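# Set bottle upright on bench, keep shelf and jars level

## Task

Get the bottle standing upright on the bench, away from the rack, while the shelf stays level and seated on all four of its pins with its jars still upright on top.

## Robot and tools

Robot: two UR7e-style six-joint arms, left_arm and right_arm, each carrying a Robotiq 2F-85 two-finger gripper with a wrist camera. Fixed cameras are cam_high and cam_low; the wrist cameras are cam_left_wrist and cam_right_wrist (all 672x504).

Frames. Scene frame: origin at table-top height halfway between the two nominal arm bases, +z up, +x pointing out over the table, left_arm on the +y side (these labels do not match left/right in images). Actual bases: left_arm near (-0.070, +0.371, +0.015) m, right_arm near (-0.029, -0.420, +0.015) m, both turned only slightly about z. Every hand position, orientation, velocity, target and wrist-camera pose is reported in that arm's own base frame; fixed cameras and the table use the scene frame. On the gripper, fingers point along its +z, close along its y, and a camera block juts about 10 cm toward its +x. end_effector_position is the point between the closed pads; closed fingertips extend about 19 mm past it.

execute_actions(actions, cameras). actions is a list of actions; each action is a list of up to 15 rows, one row per 1/30 s step (a short list repeats its final row to fill 15 steps). Each row is 18 numbers in [-1, 1], always covering both arms: left dx, dy, dz, rx, ry, rz, gripper position, force_limit, speed, then the same nine for the right arm. The six pose numbers are offsets, not poses: measured along that arm's base axes from its Hand target as it was when the action began (every row counts from that same start, and the next action starts from the new Hand target). Scale: 1.0 equals 0.6 m for dx-dz and 180 degrees for the rotation vector rx-rz; rotation is about the Hand target point. Six zeros re-command the current Hand target. The three gripper numbers are absolute settings: position +1 fully open (85 mm), about -0.8 pads touching, -1 close until blocked; force_limit -1..+1 sets motor strength; speed -1..+1 sets closing rate (about 20, 85, 150 mm/s). A new force_limit or speed only applies once position changes by 0.01 or more. To keep a gripper as is, resend its last three numbers; a 0 is a real command. Images return only for an empty actions list or when cameras names them (["all"] for all).

move(target, speed, blend, stop_force, zero, blocking, cameras). target is one 18-number row (same layout and scale as above) or a list of up to 15 such rows; every row is an offset from the Hand targets at the move's start, not from the previous row. Grippers travel straight lines, turning the short way. speed: top speed in m/s, 0.002 to 3.6, default 0.25 (turn rate up to twice that in rad/s); one value or one per target. blend: corner rounding in m, per target or single. stop_force: 3 to 120 N, shared by both arms; ends an arm's path on felt resistance, but light pushes on loose items may go unnoticed and contact still leaves residual pressure. Omit it when backing an arm away from something it presses on. zero (only with stop_force): true re-zeros moving arms first. blocking=false returns after about 0.5 s while the move continues; not allowed with stop_force. Paths do not avoid obstacles or the other arm; keep paths away from an arm's own base. The result adds a move: line with the outcome (done, off_target, moving, held, fault) and limits (paced means clipped, held means steps withheld).

wait(seconds 0-10, cameras) lets time pass; stop(cameras) brakes a running move; zoom_image(camera, region=[x0,y0,x1,y1] in pixels, at most 504 each way) enlarges part of a camera's latest image; zero_wrist_force(arm) tares that arm's force sensor; read_manual gives licence texts; finished_scene(scene 1 or 2) ends the scene irrevocably, so only call it when the goal holds with the robot let go.

Results. Hand target is the last commanded pose after clipping; the hand often rests a bit short, and the next command re-requests it. Orientation commands are clipped to within 32 degrees of the current one per step. Joint velocities may read within noise. Tool commands shows present gripper settings. object_status: 0 moving, 1 blocked while opening, 2 blocked while closing (a grip), 3 at requested position or pads met. position_measured is in counts: 3 open, ~78 is 60 mm, ~130 is 40 mm, ~180 is 20 mm, ~230 pads together. Wrist force and torque are in the gripper's own axes, plus a line with the peak since last shown. Motor temperatures appear when changed; MOTOR HOT at 70 °C, brakes at 85 °C for 30-60 s. Step readings list some intermediate positions for execute_actions only.

Cautions. An arm halts for 10 s if a joint hits its torque limit (142 N m for the three big joints, 26.6 for wrists) or external force reaches roughly 150 N; a held grip should be released after such a halt. The arms are stiff, so aiming even slightly beyond a firm contact can fault. Do not let arms press or collide with each other; a clearance check helps but is not guaranteed. Avoid dropping things, releasing moving parts, fast impacts, hard gripping of items that still rest on something, and heavy twisting loads. Anything falling off the table, or left off it, fails the task. Long stretched or straining poses heat motors. Move smoothly and efficiently.

Each tool is called after "Call:" by a JSON object that holds its "fn" and its "kwargs", one argument or row to a line.

## Session

Call:
{"fn": "execute_actions", "kwargs": {
  "actions": []
}}

Scene clock: 0.00 s.
left_arm: end_effector_position=(+0.7726, -0.0060, +0.2384) position_measured=3 object_status=3 end_effector_quat_wxyz=(-0.238, +0.395, +0.577, +0.674) | right_arm: end_effector_position=(+0.2281, +0.0484, +0.1982) position_measured=3 object_status=3 end_effector_quat_wxyz=(-0.413, +0.187, +0.878, -0.154)
Joint positions: left_arm=[-0.524 -0.564 0.711 -0.063 -0.264 -0.711] | right_arm=[3.633 -1.552 -1.996 -2.048 1.841 0.783]
Joint velocities: within noise
Joint torques (N m): no reading
Motor temperatures (°C): left_arm=[25 28 27 37 34 34] | right_arm=[24 30 33 31 33 36]
Wrist force (N): no reading
Wrist torque (N m): no reading
Wrist force, peak (N): no reading
Hand target: left_arm +0.7726, -0.0060, +0.2384; -0.238, +0.395, +0.577, +0.674 | right_arm +0.2281, +0.0484, +0.1982; -0.413, +0.187, +0.878, -0.154
Tool commands: left_gripper/position=+1.0 left_gripper/force_limit=+1.0 left_gripper/speed=+1.0 right_gripper/position=+1.0 right_gripper/force_limit=+1.0 right_gripper/speed=+1.0

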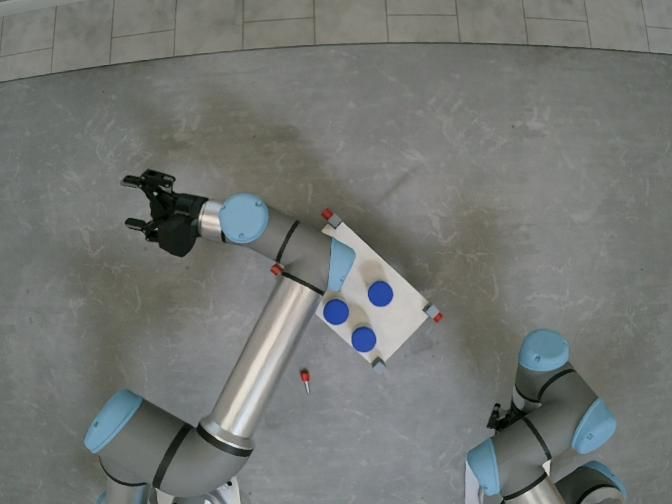

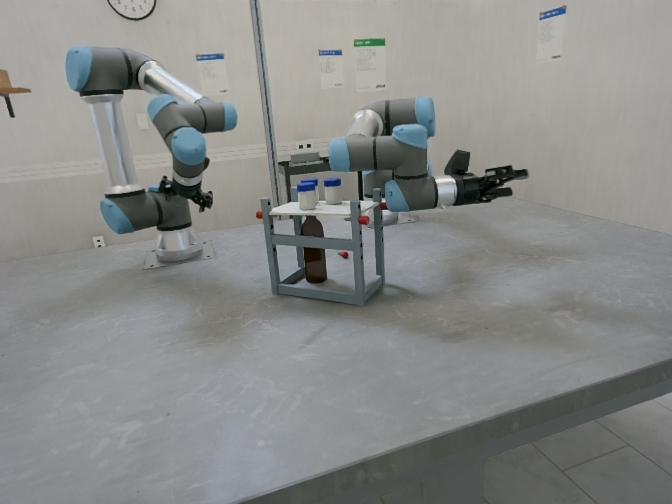

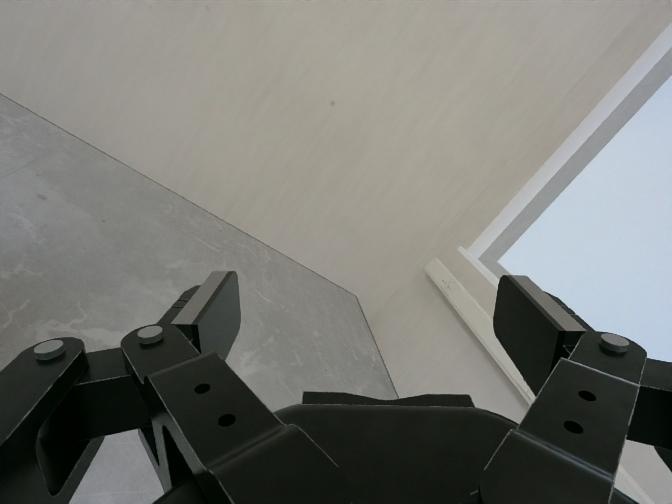

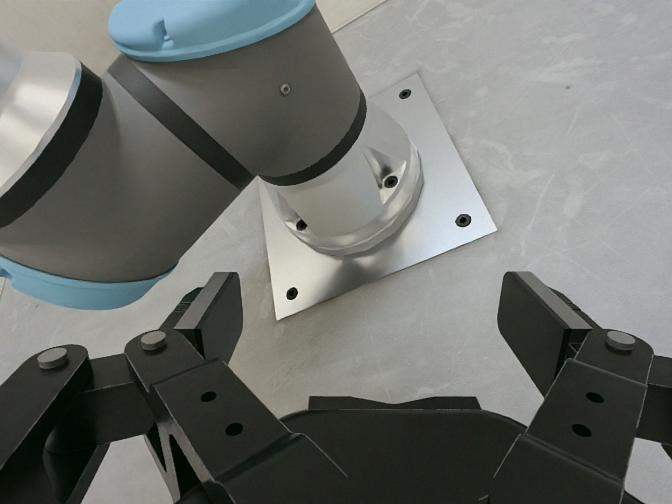

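Call:
{"fn": "zoom_image", "kwargs": {
  "camera": "cam_low",
  "region": [230, 160, 430, 320]
}}

Call:
{"fn": "zoom_image", "kwargs": {
  "camera": "cam_high",
  "region": [230, 180, 480, 400]
}}

Scaled by 2.520 from the camera's 672x504 image, which has a finer 960x720 frame.

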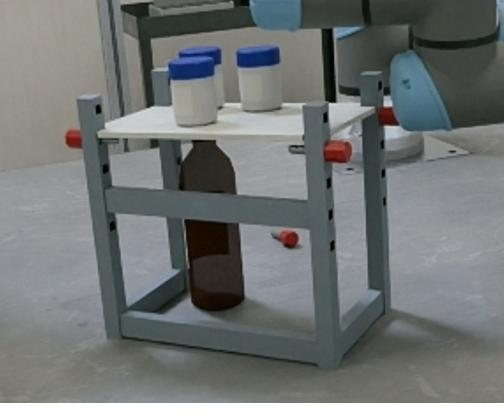

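Scaled by 2.016 from the camera's 672x504 image, which has a finer 960x720 frame.

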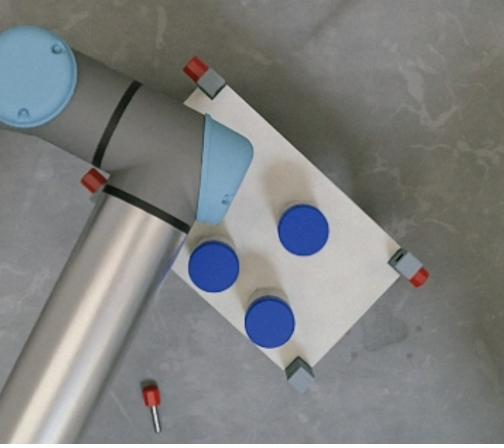

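Call:
{"fn": "move", "kwargs": {
  "target": [
    [0,0,0.1667,0,0,0,1,1,1, 0.0167,0.0667,0.1333,0.1335,-0.0919,0.2414,1,1,1],
    [-0.2877,0.0433,0.1693,0,0,-0.4167,1,1,1, 0.05,0.1667,0.1667,0.2670,-0.1838,0.4828,1,1,1],
    [-0.5818,-0.4267,-0.089,0.2108,0.1640,-0.6667,1,1,1, 0.0698,0.2527,0.1697,-0.3691,-0.1375,-0.7855,1,1,1]
  ],
  "blend": 0.03,
  "speed": 0.45,
  "cameras": ["all"]
}}

Scene clock: 166.67 s.
left_arm: end_effector_position=(+0.4235, -0.2621, +0.1851) position_measured=3 object_status=3 end_effector_quat_wxyz=(+0.239, +0.729, -0.313, +0.560) | right_arm: end_effector_position=(+0.2699, +0.2002, +0.3001) position_measured=3 object_status=3 end_effector_quat_wxyz=(-0.002, +1.000, +0.001, +0.000) end_effector_velocity=(+0.000, -0.001, -0.001) end_effector_angular_velocity=(-0.002, +0.002, +0.006)
Joint positions: left_arm=[-0.843 -1.709 2.353 -0.384 1.538 -0.007] | right_arm=[4.186 -1.124 -1.99 -1.596 1.573 -2.1]
Joint velocities: left_arm=[within noise] | right_arm=[0 0 -0.001 -0.002 0 -0.006]
Joint torques (N m): left_arm=[3.26 -12.79 -7.84 -3.2 -1.35 -0.14] | right_arm=[-7.93 15.66 17.69 1.41 -0.93 -2.58]
Wrist force (N): left_arm=[0.9 1.0 0.3] | right_arm=[-3.1 -0.9 -1.1]
Wrist torque (N m): left_arm=[0.06 -0.10 0.17] | right_arm=[-0.17 0.44 -0.19]
Wrist force, peak (N): left_arm=[-0.2 2.8 0.1] | right_arm=[-3.3 -1.2 -1.1]
Hand target: left_arm +0.4235, -0.2620, +0.1850; +0.239, +0.729, -0.313, +0.560 | right_arm +0.2699, +0.2001, +0.3000; -0.002, +1.000, +0.001, +0.000
Off the commanded pose: left_arm 0.000 m, 0 deg | right_arm 0.000 m, 0 deg.
move: done
camera_calibration:
cam_left_wrist: T_world_to_cam=[[-0.709256, -0.704925, -0.00604415, 0.123284], [-0.400587, 0.410074, -0.819371, 0.444236], [0.580074, -0.578723, -0.573231, -0.164206], [0, 0, 0, 1]] pos_world=[0.360647, -0.190293, 0.270611]
cam_right_wrist: T_world_to_cam=[[0.000592507, -0.999902, -0.0139673, 0.213751], [-0.928314, -0.00574295, 0.371752, 0.156996], [-0.371796, 0.0127457, -0.928227, 0.507712], [0, 0, 0, 1]] pos_world=[0.334381, 0.208161, 0.415894]

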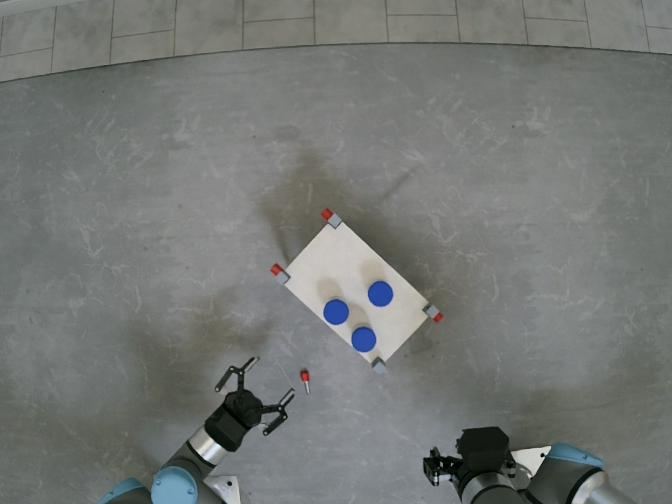

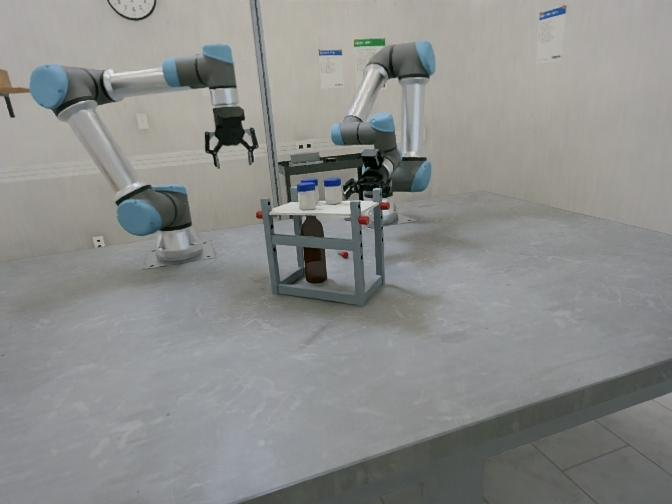

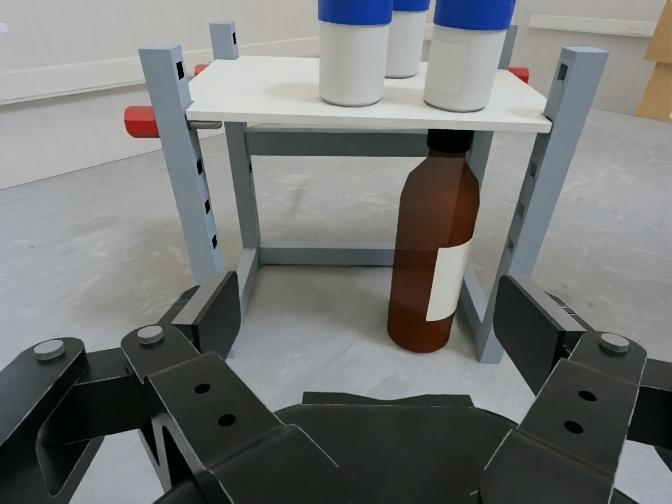

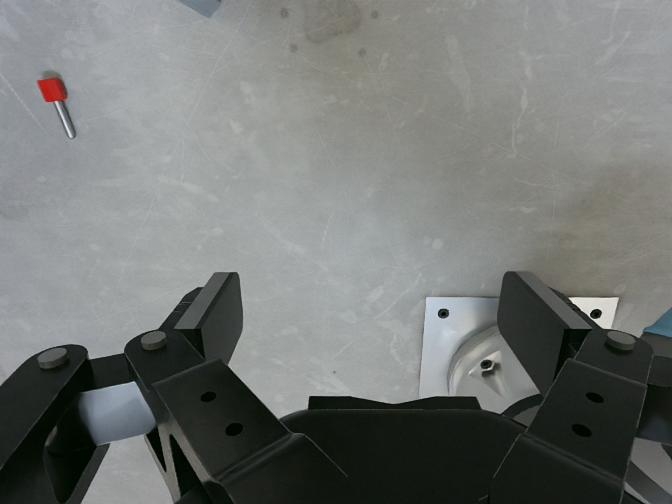

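Call:
{"fn": "zoom_image", "kwargs": {
  "camera": "cam_left_wrist",
  "region": [380, 30, 620, 210]
}}

Call:
{"fn": "zoom_image", "kwargs": {
  "camera": "cam_left_wrist",
  "region": [110, 30, 350, 210]
}}

Call:
{"fn": "zoom_image", "kwargs": {
  "camera": "cam_right_wrist",
  "region": [10, 50, 110, 150]
}}

Scaled by 2.100 from the camera's 672x504 image, which has a finer 960x720 frame.

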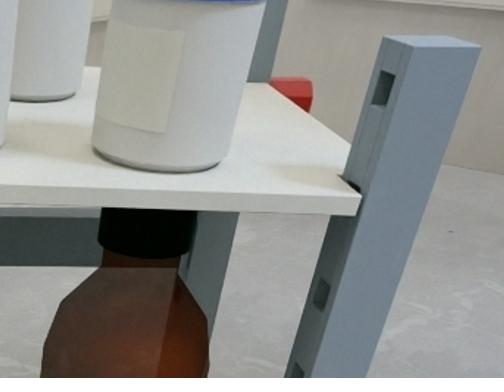

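Scaled by 2.100 from the camera's 672x504 image, which has a finer 960x720 frame.

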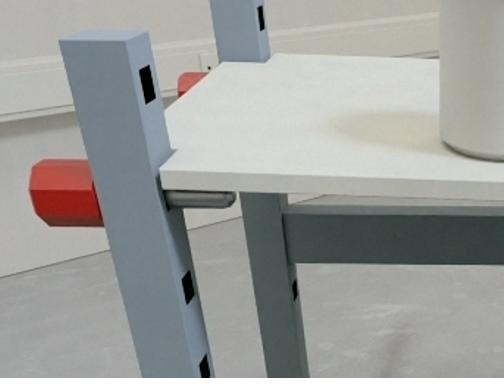

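Scaled by 5.040 from the camera's 672x504 image, which has a finer 960x720 frame.

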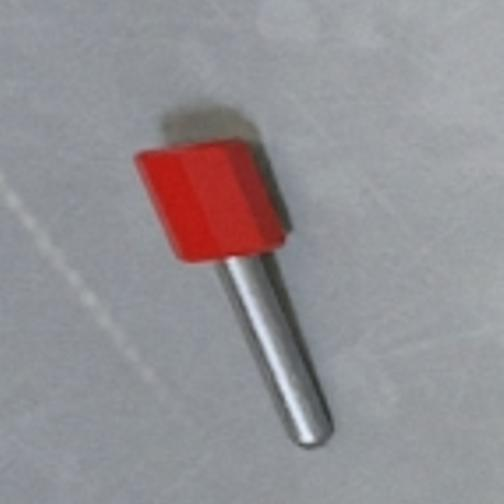

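Call:
{"fn": "zoom_image", "kwargs": {
  "camera": "cam_left_wrist",
  "region": [500, 70, 600, 170]
}}

Call:
{"fn": "zoom_image", "kwargs": {
  "camera": "cam_left_wrist",
  "region": [160, 70, 260, 170]
}}

Scaled by 5.040 from the camera's 672x504 image, which has a finer 960x720 frame.

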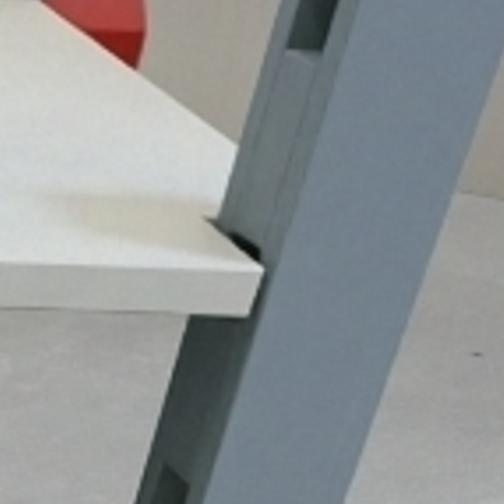

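Scaled by 5.040 from the camera's 672x504 image, which has a finer 960x720 frame.

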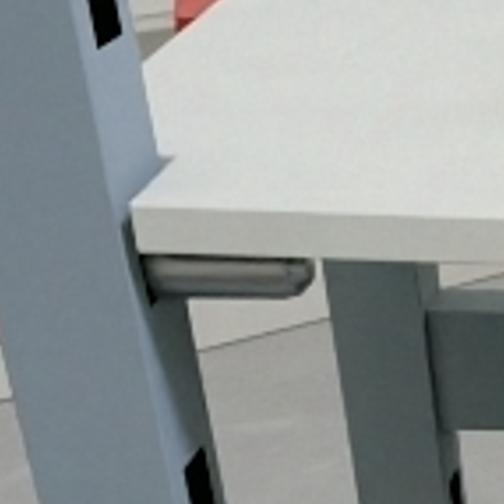

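Call:
{"fn": "move", "kwargs": {
  "target": [0.2032,0.1278,-0.0667,-0.0798,-0.0307,-0.2484,0.53,-0.5,0,0.1087,0.4853,-0.3,0,0,0.0478,0.18,-0.2,0],
  "speed": 0.35,
  "cameras": ["cam_left_wrist","cam_right_wrist"]
}}

Scene clock: 294.17 s.
left_arm: end_effector_position=(+0.4818, -0.2229, +0.1650) position_measured=62 object_status=3 end_effector_quat_wxyz=(+0.373, +0.630, -0.413, +0.542) | right_arm: end_effector_position=(+0.3107, +0.3822, +0.1874) position_measured=107 object_status=3 end_effector_quat_wxyz=(-0.002, +0.999, +0.049, +0.000)
Joint positions: left_arm=[-0.32 -1.321 2.107 -0.58 2.424 0.132] | right_arm=[4.303 -1.592 -1.924 -1.194 1.572 -2.077]
Joint torques (N m): left_arm=[-11.97 -20.18 -11.53 1.27 0.68 -1.77] | right_arm=[-7.29 13.33 26.23 4.99 0.64 2.15]
Wrist force (N): left_arm=[1.7 2.1 0.9] | right_arm=[-3.8 -1.1 -1.3]
Wrist torque (N m): left_arm=[0.21 -0.24 0.05] | right_arm=[-0.16 0.58 -0.08]
Wrist force, peak (N): left_arm=[5.3 -6.4 -0.1] | right_arm=[-3.6 1.5 -2.6]
Hand target: left_arm +0.4818, -0.2229, +0.1650; +0.373, +0.630, -0.413, +0.542 (not the last commanded pose) | right_arm +0.3108, +0.3823, +0.1874; -0.002, +0.999, +0.048, +0.000 (not the last commanded pose)
Off the commanded pose: left_arm 0.077 m, 25 deg | right_arm 0.130 m, 3 deg.
move: held (left_arm; a check stopped the path), off_target (right_arm; braked when a check withheld steps of left_arm); limits=held
pose unreachable (left arm): on one or more control steps of this call, first in action 0 (counted from 0), this arm could not follow its commanded pose, so it was not sent that pose on those steps. It may still have moved: this result reports where it is.
cause: moving toward the commanded pose would bring two parts of the arm too close to each other (its gripper and another part of the arm, with joints 4 (wrist 1) to 6 (wrist 3) between them, 9 mm apart when it was first held).
camera_calibration:
cam_left_wrist: T_world_to_cam=[[-0.916021, -0.400587, 0.0208768, 0.355117], [-0.203509, 0.419254, -0.884766, 0.353017], [0.345673, -0.814712, -0.465568, -0.144258], [0, 0, 0, 1]] pos_world=[0.447003, -0.123277, 0.237761]
cam_right_wrist: T_world_to_cam=[[0.0949554, -0.995388, -0.0136536, 0.363101], [-0.923671, -0.0932122, 0.371676, 0.269766], [-0.371235, -0.0226813, -0.928262, 0.429299], [0, 0, 0, 1]] pos_world=[0.374067, 0.396309, 0.303194]
Images, in order (width x height): cam_left_wrist 672x504, cam_right_wrist 672x504.

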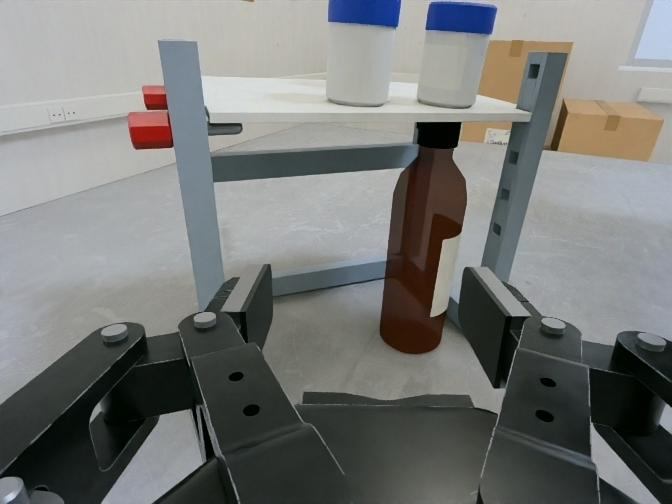

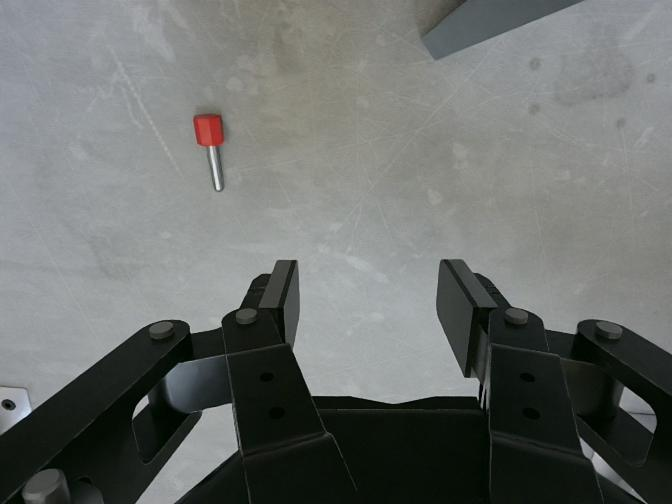

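Call:
{"fn": "move", "kwargs": {
  "target": [-0.02,0,0.2167,0,0,0,0.53,-0.5,0,0.0453,0.1818,-0.1957,0,0,0.0161,0.18,-0.2,0],
  "speed": 0.3,
  "cameras": ["cam_right_wrist"]
}}

Scene clock: 314.17 s.
left_arm: end_effector_position=(+0.4698, -0.2230, +0.2949) position_measured=62 object_status=3 end_effector_quat_wxyz=(+0.373, +0.630, -0.413, +0.542) end_effector_velocity=(-0.001, +0.000, +0.000) end_effector_angular_velocity=(+0.001, +0.003, +0.000) | right_arm: end_effector_position=(+0.3379, +0.4913, +0.0700) position_measured=107 object_status=3 end_effector_quat_wxyz=(-0.002, +0.997, +0.074, +0.000)
Joint positions: left_arm=[-0.331 -1.544 1.966 -0.218 2.413 0.129] | right_arm=[4.335 -1.962 -1.802 -0.946 1.572 -2.096]
Joint velocities: left_arm=[0 -0.001 0 0.005 0 0] | right_arm=[within noise]
Joint torques (N m): left_arm=[10.79 -26.76 -27.81 1.68 2.02 -1.76] | right_arm=[-8.8 28.31 28.9 4.95 1.96 2.38]
Wrist force (N): left_arm=[1.6 2.2 1.0] | right_arm=[-3.1 -1.1 -0.7]
Wrist torque (N m): left_arm=[0.23 -0.23 0.07] | right_arm=[-0.19 0.47 -0.18]
Wrist force, peak (N): left_arm=[5.1 2.6 0.3] | right_arm=[-4.2 1.2 -3.3]
Hand target: left_arm +0.4698, -0.2229, +0.2950; +0.373, +0.630, -0.413, +0.542 | right_arm +0.3379, +0.4914, +0.0700; -0.002, +0.997, +0.074, +0.000
Off the commanded pose: left_arm 0.000 m, 0 deg | right_arm 0.000 m, 0 deg.
move: done
camera_calibration:
cam_right_wrist: T_world_to_cam=[[0.145023, -0.989334, -0.0136621, 0.447577], [-0.91776, -0.139665, 0.371767, 0.36952], [-0.369709, -0.0413761, -0.928226, 0.34157], [0, 0, 0, 1]] pos_world=[0.400504, 0.508545, 0.185794]
Images, in order (width x height): cam_right_wrist 672x504.

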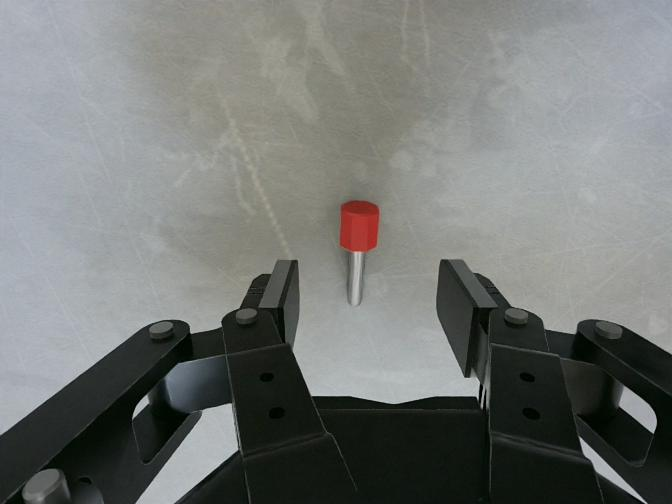

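Call:
{"fn": "move", "kwargs": {
  "target": [0,0,0,0,0,0,0.53,-0.5,0,0.0083,0.0012,-0.1067,0,0,0,0.18,-0.2,0],
  "speed": 0.08,
  "stop_force": 7,
  "cameras": ["cam_right_wrist"]
}}

Scene clock: 338.93 s.
left_arm: end_effector_position=(+0.4698, -0.2229, +0.2950) position_measured=62 object_status=3 end_effector_quat_wxyz=(+0.373, +0.630, -0.413, +0.542) | right_arm: end_effector_position=(+0.3429, +0.4921, +0.0060) position_measured=107 object_status=3 end_effector_quat_wxyz=(-0.002, +0.997, +0.074, +0.000)
Joint positions: left_arm=[-0.33 -1.544 1.965 -0.218 2.413 0.129] | right_arm=[4.327 -2.069 -1.843 -0.797 1.573 -2.103]
Joint torques (N m): left_arm=[12.01 -26.26 -29.71 1.35 1.69 -1.46] | right_arm=[7.88 40.86 26.45 4.74 1.81 2.29]
Wrist force (N): left_arm=[1.9 2.0 0.8] | right_arm=[-3.4 -1.2 -1.2]
Wrist torque (N m): left_arm=[0.19 -0.26 0.08] | right_arm=[-0.18 0.52 -0.09]
Wrist force, peak (N): left_arm=[2.1 2.3 1.0] | right_arm=[-3.6 -1.5 -2.2]
Hand target: left_arm +0.4698, -0.2229, +0.2950; +0.373, +0.630, -0.413, +0.542 | right_arm +0.3429, +0.4921, +0.0059; -0.002, +0.997, +0.074, +0.000
Off the commanded pose: left_arm 0.000 m, 0 deg | right_arm 0.000 m, 0 deg.
move: done
camera_calibration:
cam_right_wrist: T_world_to_cam=[[0.144945, -0.989343, -0.0138285, 0.446825], [-0.917806, -0.139659, 0.371655, 0.398043], [-0.369626, -0.0411774, -0.928268, 0.283915], [0, 0, 0, 1]] pos_world=[0.405503, 0.509344, 0.121794]
Images, in order (width x height): cam_right_wrist 672x504.

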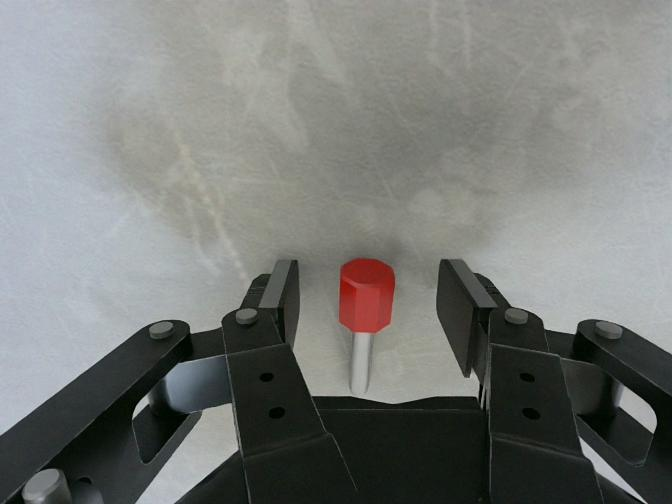

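Call:
{"fn": "execute_actions", "kwargs": {
  "actions": [
    [[0,0,0,0,0,0,0.53,-0.5,0,0,0,0,0,0,0,-1,-0.2,-1]],
    [[0,0,0,0,0,0,0.53,-0.5,0,0,0,0,0,0,0,-1,-0.2,-1]]
  ],
  "cameras": ["cam_right_wrist"]
}}

Scene clock: 344.03 s.
left_arm: end_effector_position=(+0.4698, -0.2229, +0.2950) position_measured=62 object_status=3 end_effector_quat_wxyz=(+0.373, +0.630, -0.413, +0.542) | right_arm: end_effector_position=(+0.3429, +0.4921, +0.0059) position_measured=187 object_status=0 end_effector_quat_wxyz=(-0.002, +0.997, +0.074, +0.000)
Joint positions: left_arm=[-0.33 -1.544 1.965 -0.218 2.413 0.129] | right_arm=[4.327 -2.069 -1.843 -0.797 1.573 -2.103]
Joint torques (N m): left_arm=[11.86 -24.49 -29.9 1.24 1.84 -0.48] | right_arm=[7.96 35.01 25.23 4.52 1.88 2.34]
Wrist force (N): left_arm=[1.6 2.2 0.9] | right_arm=[-3.5 -0.6 -4.5]
Wrist torque (N m): left_arm=[0.22 -0.23 0.08] | right_arm=[-0.18 0.51 -0.09]
Wrist force, peak (N): left_arm=[2.0 2.2 1.3] | right_arm=[-3.5 -0.6 -4.5]
Hand target: left_arm +0.4698, -0.2229, +0.2950; +0.373, +0.630, -0.413, +0.542 | right_arm +0.3429, +0.4921, +0.0059; -0.002, +0.997, +0.074, +0.000
Off the commanded pose: left_arm 0.000 m, 0 deg | right_arm 0.000 m, 0 deg.
Step readings (end_effector_position of left_arm | right_arm):
0: (+0.4698, -0.2229, +0.2950) | (+0.3429, +0.4921, +0.0059)
1: (+0.4698, -0.2229, +0.2950) | (+0.3429, +0.4921, +0.0059)
2: (+0.4698, -0.2229, +0.2950) | (+0.3429, +0.4921, +0.0059)
4: (+0.4698, -0.2229, +0.2950) | (+0.3429, +0.4921, +0.0059)
8: (+0.4698, -0.2229, +0.2950) | (+0.3429, +0.4921, +0.0059)
15: (+0.4698, -0.2229, +0.2950) | (+0.3429, +0.4921, +0.0059)
16: (+0.4698, -0.2229, +0.2950) | (+0.3429, +0.4921, +0.0059)
17: (+0.4698, -0.2229, +0.2950) | (+0.3429, +0.4921, +0.0059)
19: (+0.4698, -0.2229, +0.2950) | (+0.3429, +0.4921, +0.0059)
23: (+0.4698, -0.2229, +0.2950) | (+0.3429, +0.4921, +0.0059)
30: (+0.4698, -0.2229, +0.2950) | (+0.3429, +0.4921, +0.0059)
camera_calibration:
cam_right_wrist: T_world_to_cam=[[0.144946, -0.989343, -0.0138291, 0.446824], [-0.917806, -0.13966, 0.371655, 0.398043], [-0.369626, -0.0411775, -0.928268, 0.283915], [0, 0, 0, 1]] pos_world=[0.405503, 0.509344, 0.121794]
Images, in order (width x height): cam_right_wrist 672x504.

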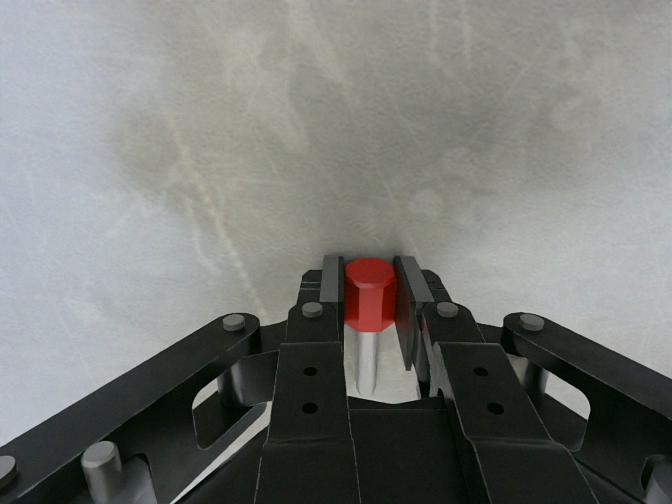

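Call:
{"fn": "move", "kwargs": {
  "target": [
    [0,0,0,0,0,0,0.53,-0.5,0,-0.0048,-0.1535,0.3568,0.0197,0.0098,-0.2393,-1,-0.2,-1],
    [-0.0012,-0.2033,-0.3833,-0.0384,-0.0206,-0.0379,0.53,-0.5,0,0.0235,-0.3652,0.3302,0.0657,0.0326,-0.7975,-1,-0.2,-1]
  ],
  "speed": 0.3,
  "blend": 0.02,
  "cameras": ["all"]
}}

Scene clock: 378.13 s.
left_arm: end_effector_position=(+0.4691, -0.3450, +0.0651) position_measured=62 object_status=3 end_effector_quat_wxyz=(+0.429, +0.563, -0.428, +0.563) | right_arm: end_effector_position=(+0.3571, +0.2729, +0.2041) position_measured=187 object_status=2 end_effector_quat_wxyz=(+0.081, -0.377, +0.922, +0.031) end_effector_velocity=(+0.000, +0.000, +0.001) end_effector_angular_velocity=(+0.002, +0.001, -0.005)
Joint positions: left_arm=[-0.568 -1.006 2.15 -1.144 2.304 -0.002] | right_arm=[4.118 -1.375 -2.129 -1.037 1.533 0.198]
Joint velocities: left_arm=[within noise] | right_arm=[0 0 0.001 -0.001 0.001 0.005]
Joint torques (N m): left_arm=[12.32 -28.04 -1.36 -1.86 1.53 1.3] | right_arm=[9.99 4.08 31.58 2.13 2.46 2.43]
Wrist force (N): left_arm=[1.7 2.4 1.2] | right_arm=[-3.5 -1.1 -1.2]
Wrist torque (N m): left_arm=[0.18 -0.24 0.19] | right_arm=[-0.20 0.53 -0.10]
Wrist force, peak (N): left_arm=[2.8 2.0 0.6] | right_arm=[-3.6 -0.7 -4.6]
Hand target: left_arm +0.4691, -0.3449, +0.0650; +0.429, +0.563, -0.428, +0.563 | right_arm +0.3570, +0.2730, +0.2041; +0.081, -0.377, +0.922, +0.031
Off the commanded pose: left_arm 0.000 m, 0 deg | right_arm 0.000 m, 0 deg.
move: done
camera_calibration:
cam_left_wrist: T_world_to_cam=[[-0.957875, -0.28718, 0.00178667, 0.356698], [-0.0998037, 0.327043, -0.939724, 0.236263], [0.269286, -0.900317, -0.341928, -0.287589], [0, 0, 0, 1]] pos_world=[0.442696, -0.233752, 0.12305]
cam_right_wrist: T_world_to_cam=[[-0.697056, 0.716887, -0.0136405, 0.0656287], [0.604111, 0.597435, 0.527372, -0.469555], [0.386215, 0.359367, -0.849525, 0.0687538], [0, 0, 0, 1]] pos_world=[0.302857, 0.208772, 0.306934]

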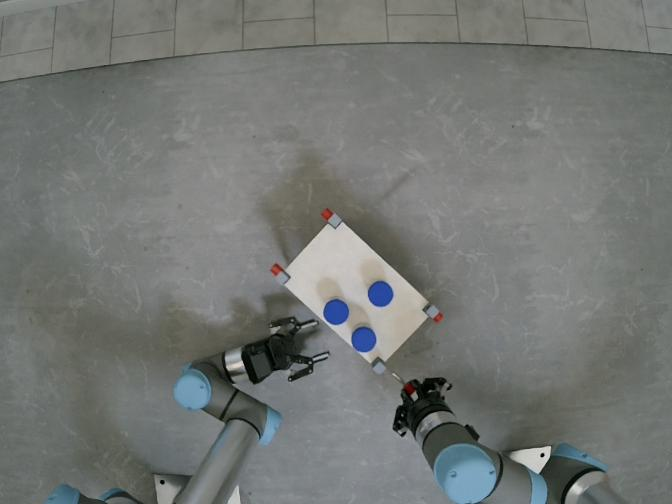

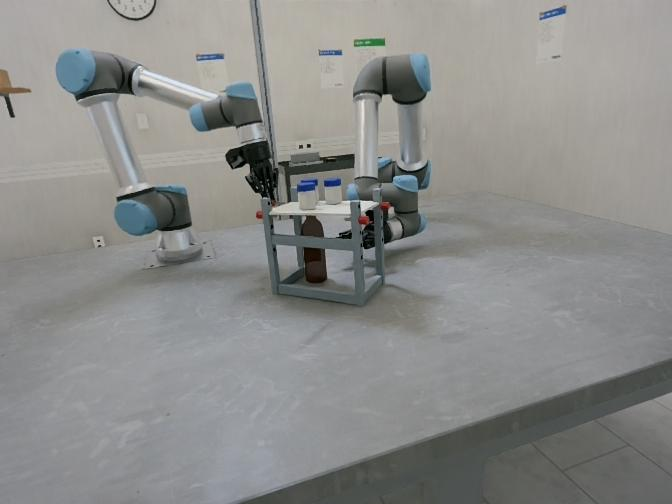

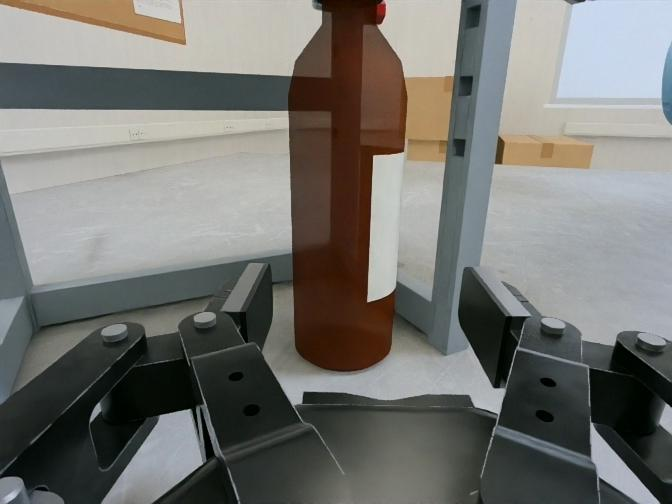

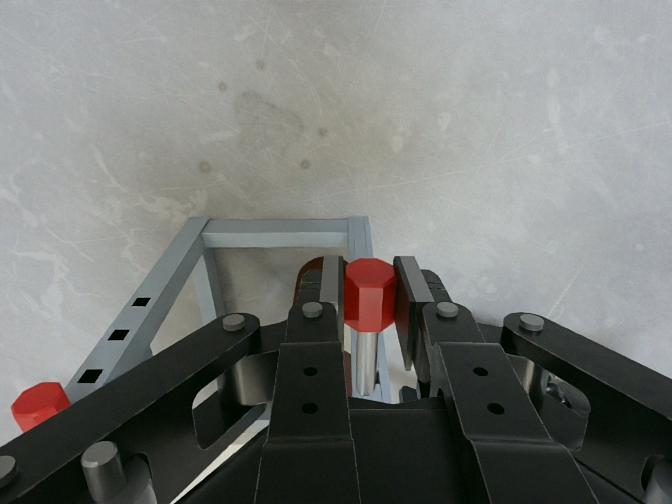

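Call:
{"fn": "zoom_image", "kwargs": {
  "camera": "cam_right_wrist",
  "region": [300, 240, 440, 410]
}}

Call:
{"fn": "zoom_image", "kwargs": {
  "camera": "cam_low",
  "region": [210, 140, 410, 310]
}}

Call:
{"fn": "zoom_image", "kwargs": {
  "camera": "cam_high",
  "region": [340, 330, 460, 430]
}}

Call:
{"fn": "zoom_image", "kwargs": {
  "camera": "cam_left_wrist",
  "region": [380, 0, 580, 160]
}}

Scaled by 2.965 from the camera's 672x504 image, which has a finer 960x720 frame.

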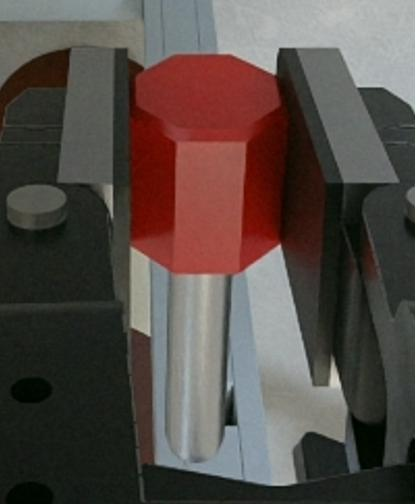

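Scaled by 2.520 from the camera's 672x504 image, which has a finer 960x720 frame.

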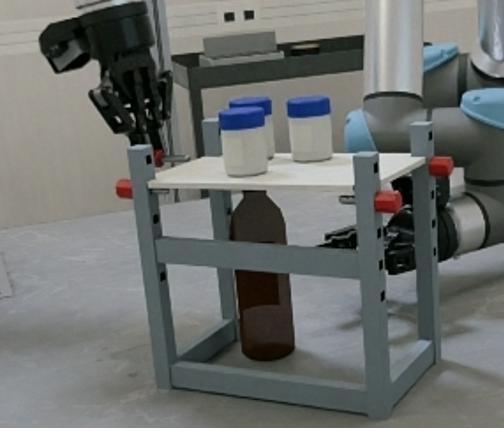

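Scaled by 4.200 from the camera's 672x504 image, which has a finer 960x720 frame.

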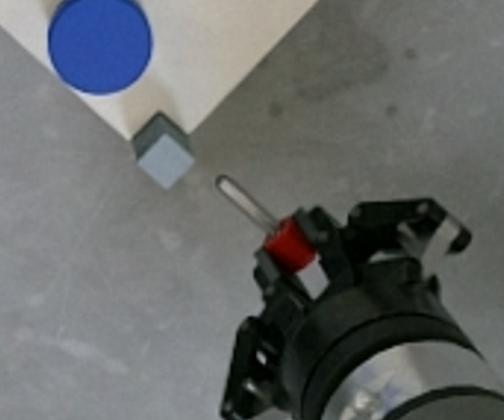

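Scaled by 2.520 from the camera's 672x504 image, which has a finer 960x720 frame.

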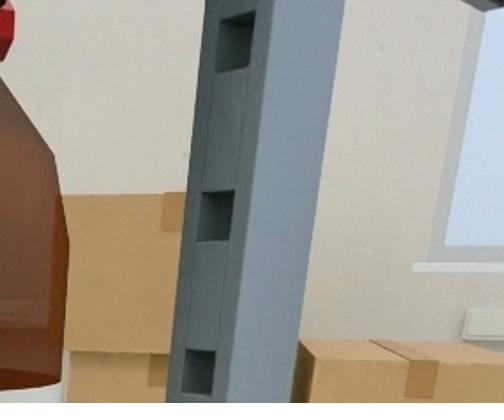

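Call:
{"fn": "move", "kwargs": {
  "target": [0.0297,-0.0868,0,0,0,0,0.45,-0.5,0,0.0098,0.0185,0,0,0,0,-1,-0.2,-1],
  "speed": 0.1,
  "cameras": ["cam_left_wrist","cam_right_wrist"]
}}

Call:
{"fn": "zoom_image", "kwargs": {
  "camera": "cam_right_wrist",
  "region": [320, 300, 440, 410]
}}

Scene clock: 431.27 s.
left_arm: end_effector_position=(+0.4868, -0.3970, +0.0650) position_measured=72 object_status=3 end_effector_quat_wxyz=(+0.429, +0.563, -0.428, +0.563) | right_arm: end_effector_position=(+0.3629, +0.2841, +0.2041) position_measured=187 object_status=2 end_effector_quat_wxyz=(+0.081, -0.377, +0.922, +0.031)
Joint positions: left_arm=[-0.648 -0.966 2.054 -1.089 2.224 -0.002] | right_arm=[4.122 -1.407 -2.104 -1.031 1.532 0.202]
Joint torques (N m): left_arm=[6.38 -37.9 -10.64 -3.36 -0.1 1.3] | right_arm=[1.72 25.89 16.12 2.02 -1.73 0.59]
Wrist force (N): left_arm=[1.8 2.3 1.0] | right_arm=[-3.4 -0.6 -1.2]
Wrist torque (N m): left_arm=[0.15 -0.26 0.17] | right_arm=[-0.11 0.50 -0.27]
Wrist force, peak (N): left_arm=[1.7 2.2 2.4] | right_arm=[-3.9 -0.7 -1.1]
Hand target: left_arm +0.4869, -0.3970, +0.0650; +0.429, +0.563, -0.428, +0.563 | right_arm +0.3629, +0.2841, +0.2041; +0.081, -0.377, +0.922, +0.031
Off the commanded pose: left_arm 0.000 m, 0 deg | right_arm 0.000 m, 0 deg.
move: done
camera_calibration:
cam_left_wrist: T_world_to_cam=[[-0.957894, -0.287116, 0.00188275, 0.358734], [-0.0998963, 0.327118, -0.939689, 0.255001], [0.269184, -0.90031, -0.342026, -0.339144], [0, 0, 0, 1]] pos_world=[0.460395, -0.285752, 0.12295]
cam_right_wrist: T_world_to_cam=[[-0.696913, 0.71703, -0.0134364, 0.0614318], [0.604349, 0.597274, 0.527281, -0.479821], [0.386102, 0.359349, -0.849585, 0.0625106], [0, 0, 0, 1]] pos_world=[0.308657, 0.220073, 0.306934]
Images, in order (width x height): cam_left_wrist 672x504, cam_right_wrist 672x504.

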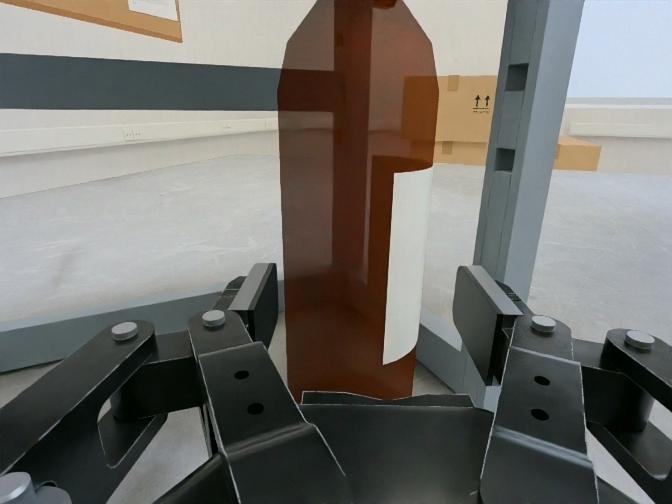

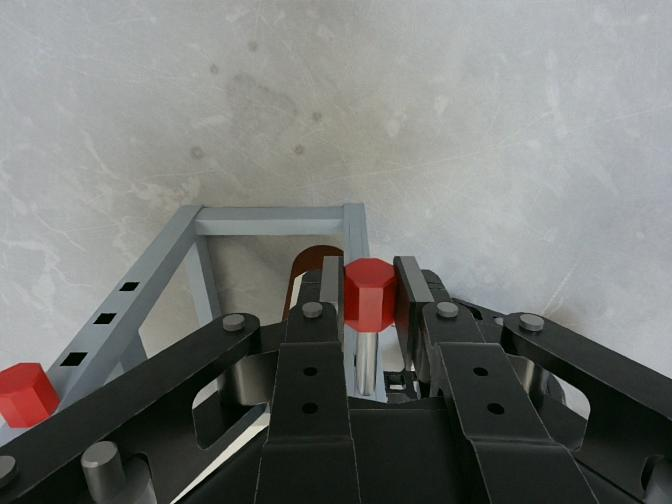

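Scaled by 4.200 from the camera's 672x504 image, which has a finer 960x720 frame.

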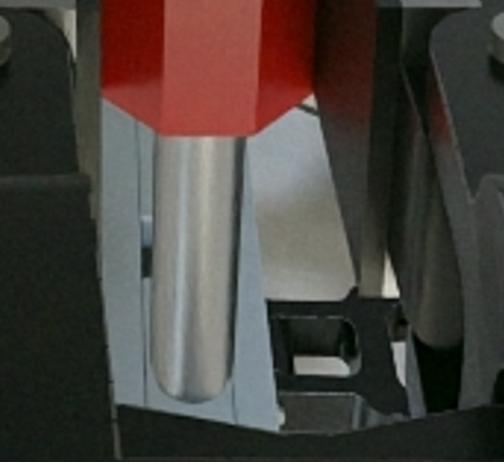

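Call:
{"fn": "zoom_image", "kwargs": {
  "camera": "cam_right_wrist",
  "region": [340, 350, 400, 410]
}}

Scaled by 8.400 from the camera's 672x504 image, which has a finer 960x720 frame.

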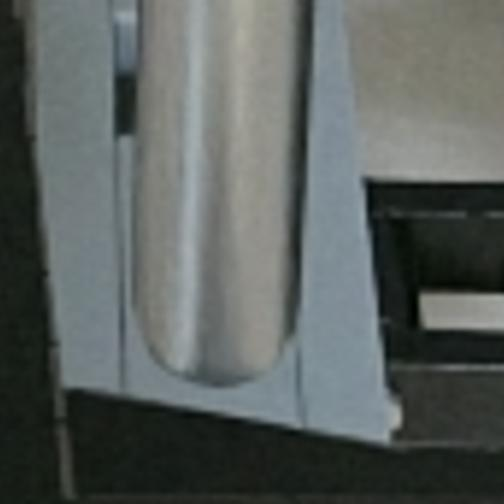

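Call:
{"fn": "move", "kwargs": {
  "target": [0.0212,-0.0675,0,0,0,0,0.45,-0.5,0,0.0102,0.0110,0,0,0,0,-1,-0.2,-1],
  "speed": 0.08,
  "cameras": ["cam_left_wrist","cam_right_wrist"]
}}

Call:
{"fn": "zoom_image", "kwargs": {
  "camera": "cam_right_wrist",
  "region": [340, 360, 400, 420]
}}

Scene clock: 467.30 s.
left_arm: end_effector_position=(+0.4995, -0.4375, +0.0650) position_measured=72 object_status=3 end_effector_quat_wxyz=(+0.429, +0.563, -0.428, +0.563) | right_arm: end_effector_position=(+0.3691, +0.2907, +0.2041) position_measured=187 object_status=2 end_effector_quat_wxyz=(+0.081, -0.377, +0.922, +0.031)
Joint positions: left_arm=[-0.702 -0.93 1.973 -1.043 2.17 -0.001] | right_arm=[4.118 -1.43 -2.085 -1.027 1.533 0.198]
Joint torques (N m): left_arm=[10.54 -41.04 -9.37 -3.72 0.43 1.52] | right_arm=[-1.1 27.52 15.64 2.7 2.13 -0.92]
Wrist force (N): left_arm=[1.7 2.3 0.9] | right_arm=[-3.7 -0.7 -0.9]
Wrist torque (N m): left_arm=[0.15 -0.23 0.16] | right_arm=[-0.13 0.55 -0.07]
Wrist force, peak (N): left_arm=[1.5 2.0 2.1] | right_arm=[-4.0 -0.7 -1.2]
Hand target: left_arm +0.4996, -0.4375, +0.0650; +0.429, +0.563, -0.428, +0.563 | right_arm +0.3690, +0.2907, +0.2041; +0.081, -0.377, +0.922, +0.031
Off the commanded pose: left_arm 0.000 m, 0 deg | right_arm 0.000 m, 0 deg.
move: done
camera_calibration:
cam_left_wrist: T_world_to_cam=[[-0.957894, -0.287116, 0.00188275, 0.359271], [-0.0998963, 0.327118, -0.939689, 0.269518], [0.269184, -0.90031, -0.342026, -0.379025], [0, 0, 0, 1]] pos_world=[0.473095, -0.326252, 0.12295]
cam_right_wrist: T_world_to_cam=[[-0.696885, 0.717055, -0.013498, 0.0610965], [0.604372, 0.597296, 0.52723, -0.487447], [0.386115, 0.359261, -0.849615, 0.0578061], [0, 0, 0, 1]] pos_world=[0.314857, 0.226573, 0.306934]
Images, in order (width x height): cam_left_wrist 672x504, cam_right_wrist 672x504.

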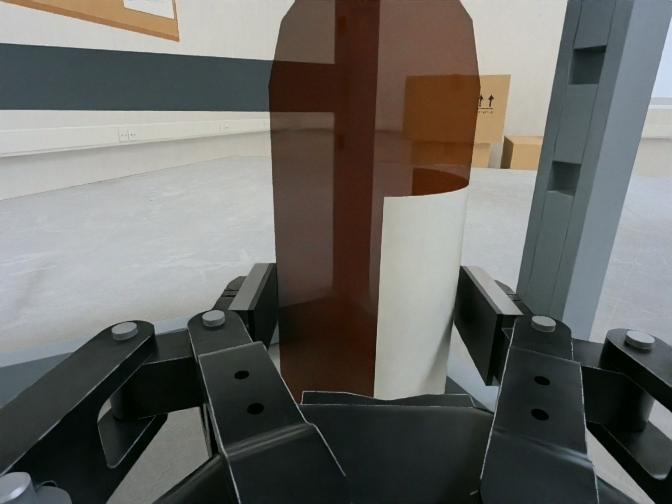

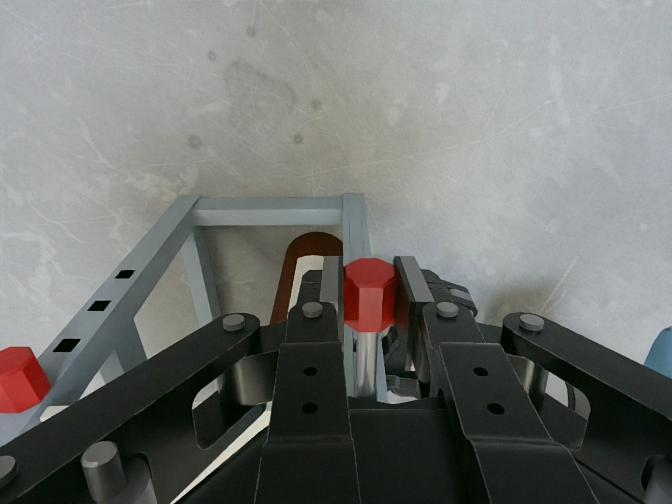

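Scaled by 8.400 from the camera's 672x504 image, which has a finer 960x720 frame.

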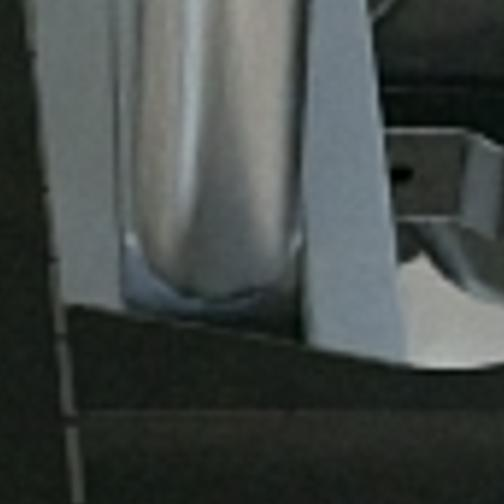

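Call:
{"fn": "execute_actions", "kwargs": {
  "actions": [
    [[0,0,0,0,0,0,-1,-0.5,-1,0,0,0,0,0,0,-1,-0.2,-1]]
  ],
  "cameras": ["cam_left_wrist"]
}}

Scene clock: 483.20 s.
left_arm: end_effector_position=(+0.4996, -0.4375, +0.0650) position_measured=78 object_status=2 end_effector_quat_wxyz=(+0.429, +0.563, -0.428, +0.563) | right_arm: end_effector_position=(+0.3690, +0.2907, +0.2041) position_measured=187 object_status=2 end_effector_quat_wxyz=(+0.081, -0.377, +0.922, +0.031)
Joint positions: left_arm=[-0.702 -0.93 1.973 -1.043 2.17 -0.001] | right_arm=[4.118 -1.43 -2.085 -1.027 1.533 0.198]
Joint torques (N m): left_arm=[8.96 -43.01 -20.82 -3.6 -0.35 1.48] | right_arm=[7.31 27.32 16.74 1.53 -0.71 2.37]
Wrist force (N): left_arm=[1.2 2.0 -0.1] | right_arm=[-3.8 -0.8 -1.2]
Wrist torque (N m): left_arm=[0.10 -0.21 0.16] | right_arm=[-0.15 0.56 -0.06]
Wrist force, peak (N): left_arm=[1.8 2.3 1.2] | right_arm=[-4.1 -0.8 -1.1]
Hand target: left_arm +0.4996, -0.4375, +0.0650; +0.429, +0.563, -0.428, +0.563 | right_arm +0.3690, +0.2907, +0.2041; +0.081, -0.377, +0.922, +0.031
Off the commanded pose: left_arm 0.000 m, 0 deg | right_arm 0.000 m, 0 deg.
Step readings (end_effector_position of left_arm | right_arm):
0: (+0.4996, -0.4375, +0.0650) | (+0.3690, +0.2907, +0.2041)
1: (+0.4996, -0.4375, +0.0650) | (+0.3690, +0.2907, +0.2041)
2: (+0.4996, -0.4375, +0.0650) | (+0.3690, +0.2907, +0.2041)
4: (+0.4996, -0.4375, +0.0650) | (+0.3690, +0.2907, +0.2041)
8: (+0.4996, -0.4375, +0.0650) | (+0.3690, +0.2907, +0.2041)
15: (+0.4996, -0.4375, +0.0650) | (+0.3690, +0.2907, +0.2041)
camera_calibration:
cam_left_wrist: T_world_to_cam=[[-0.957815, -0.287379, 0.00171325, 0.359265], [-0.099809, 0.327054, -0.93972, 0.269564], [0.269496, -0.900249, -0.34194, -0.379158], [0, 0, 0, 1]] pos_world=[0.473196, -0.326253, 0.123049]
Images, in order (width x height): cam_left_wrist 672x504.

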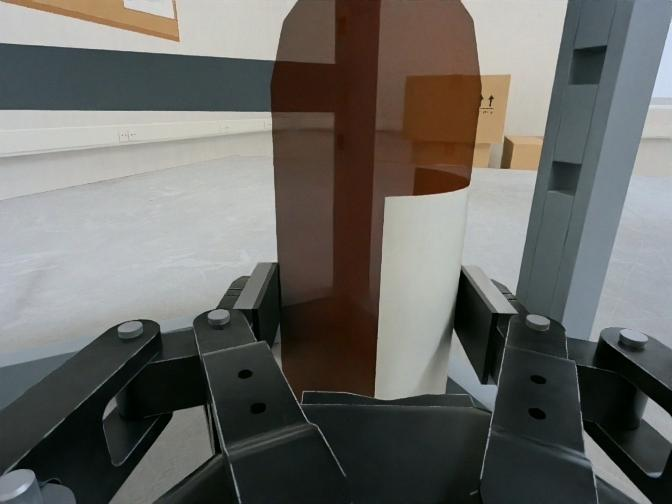

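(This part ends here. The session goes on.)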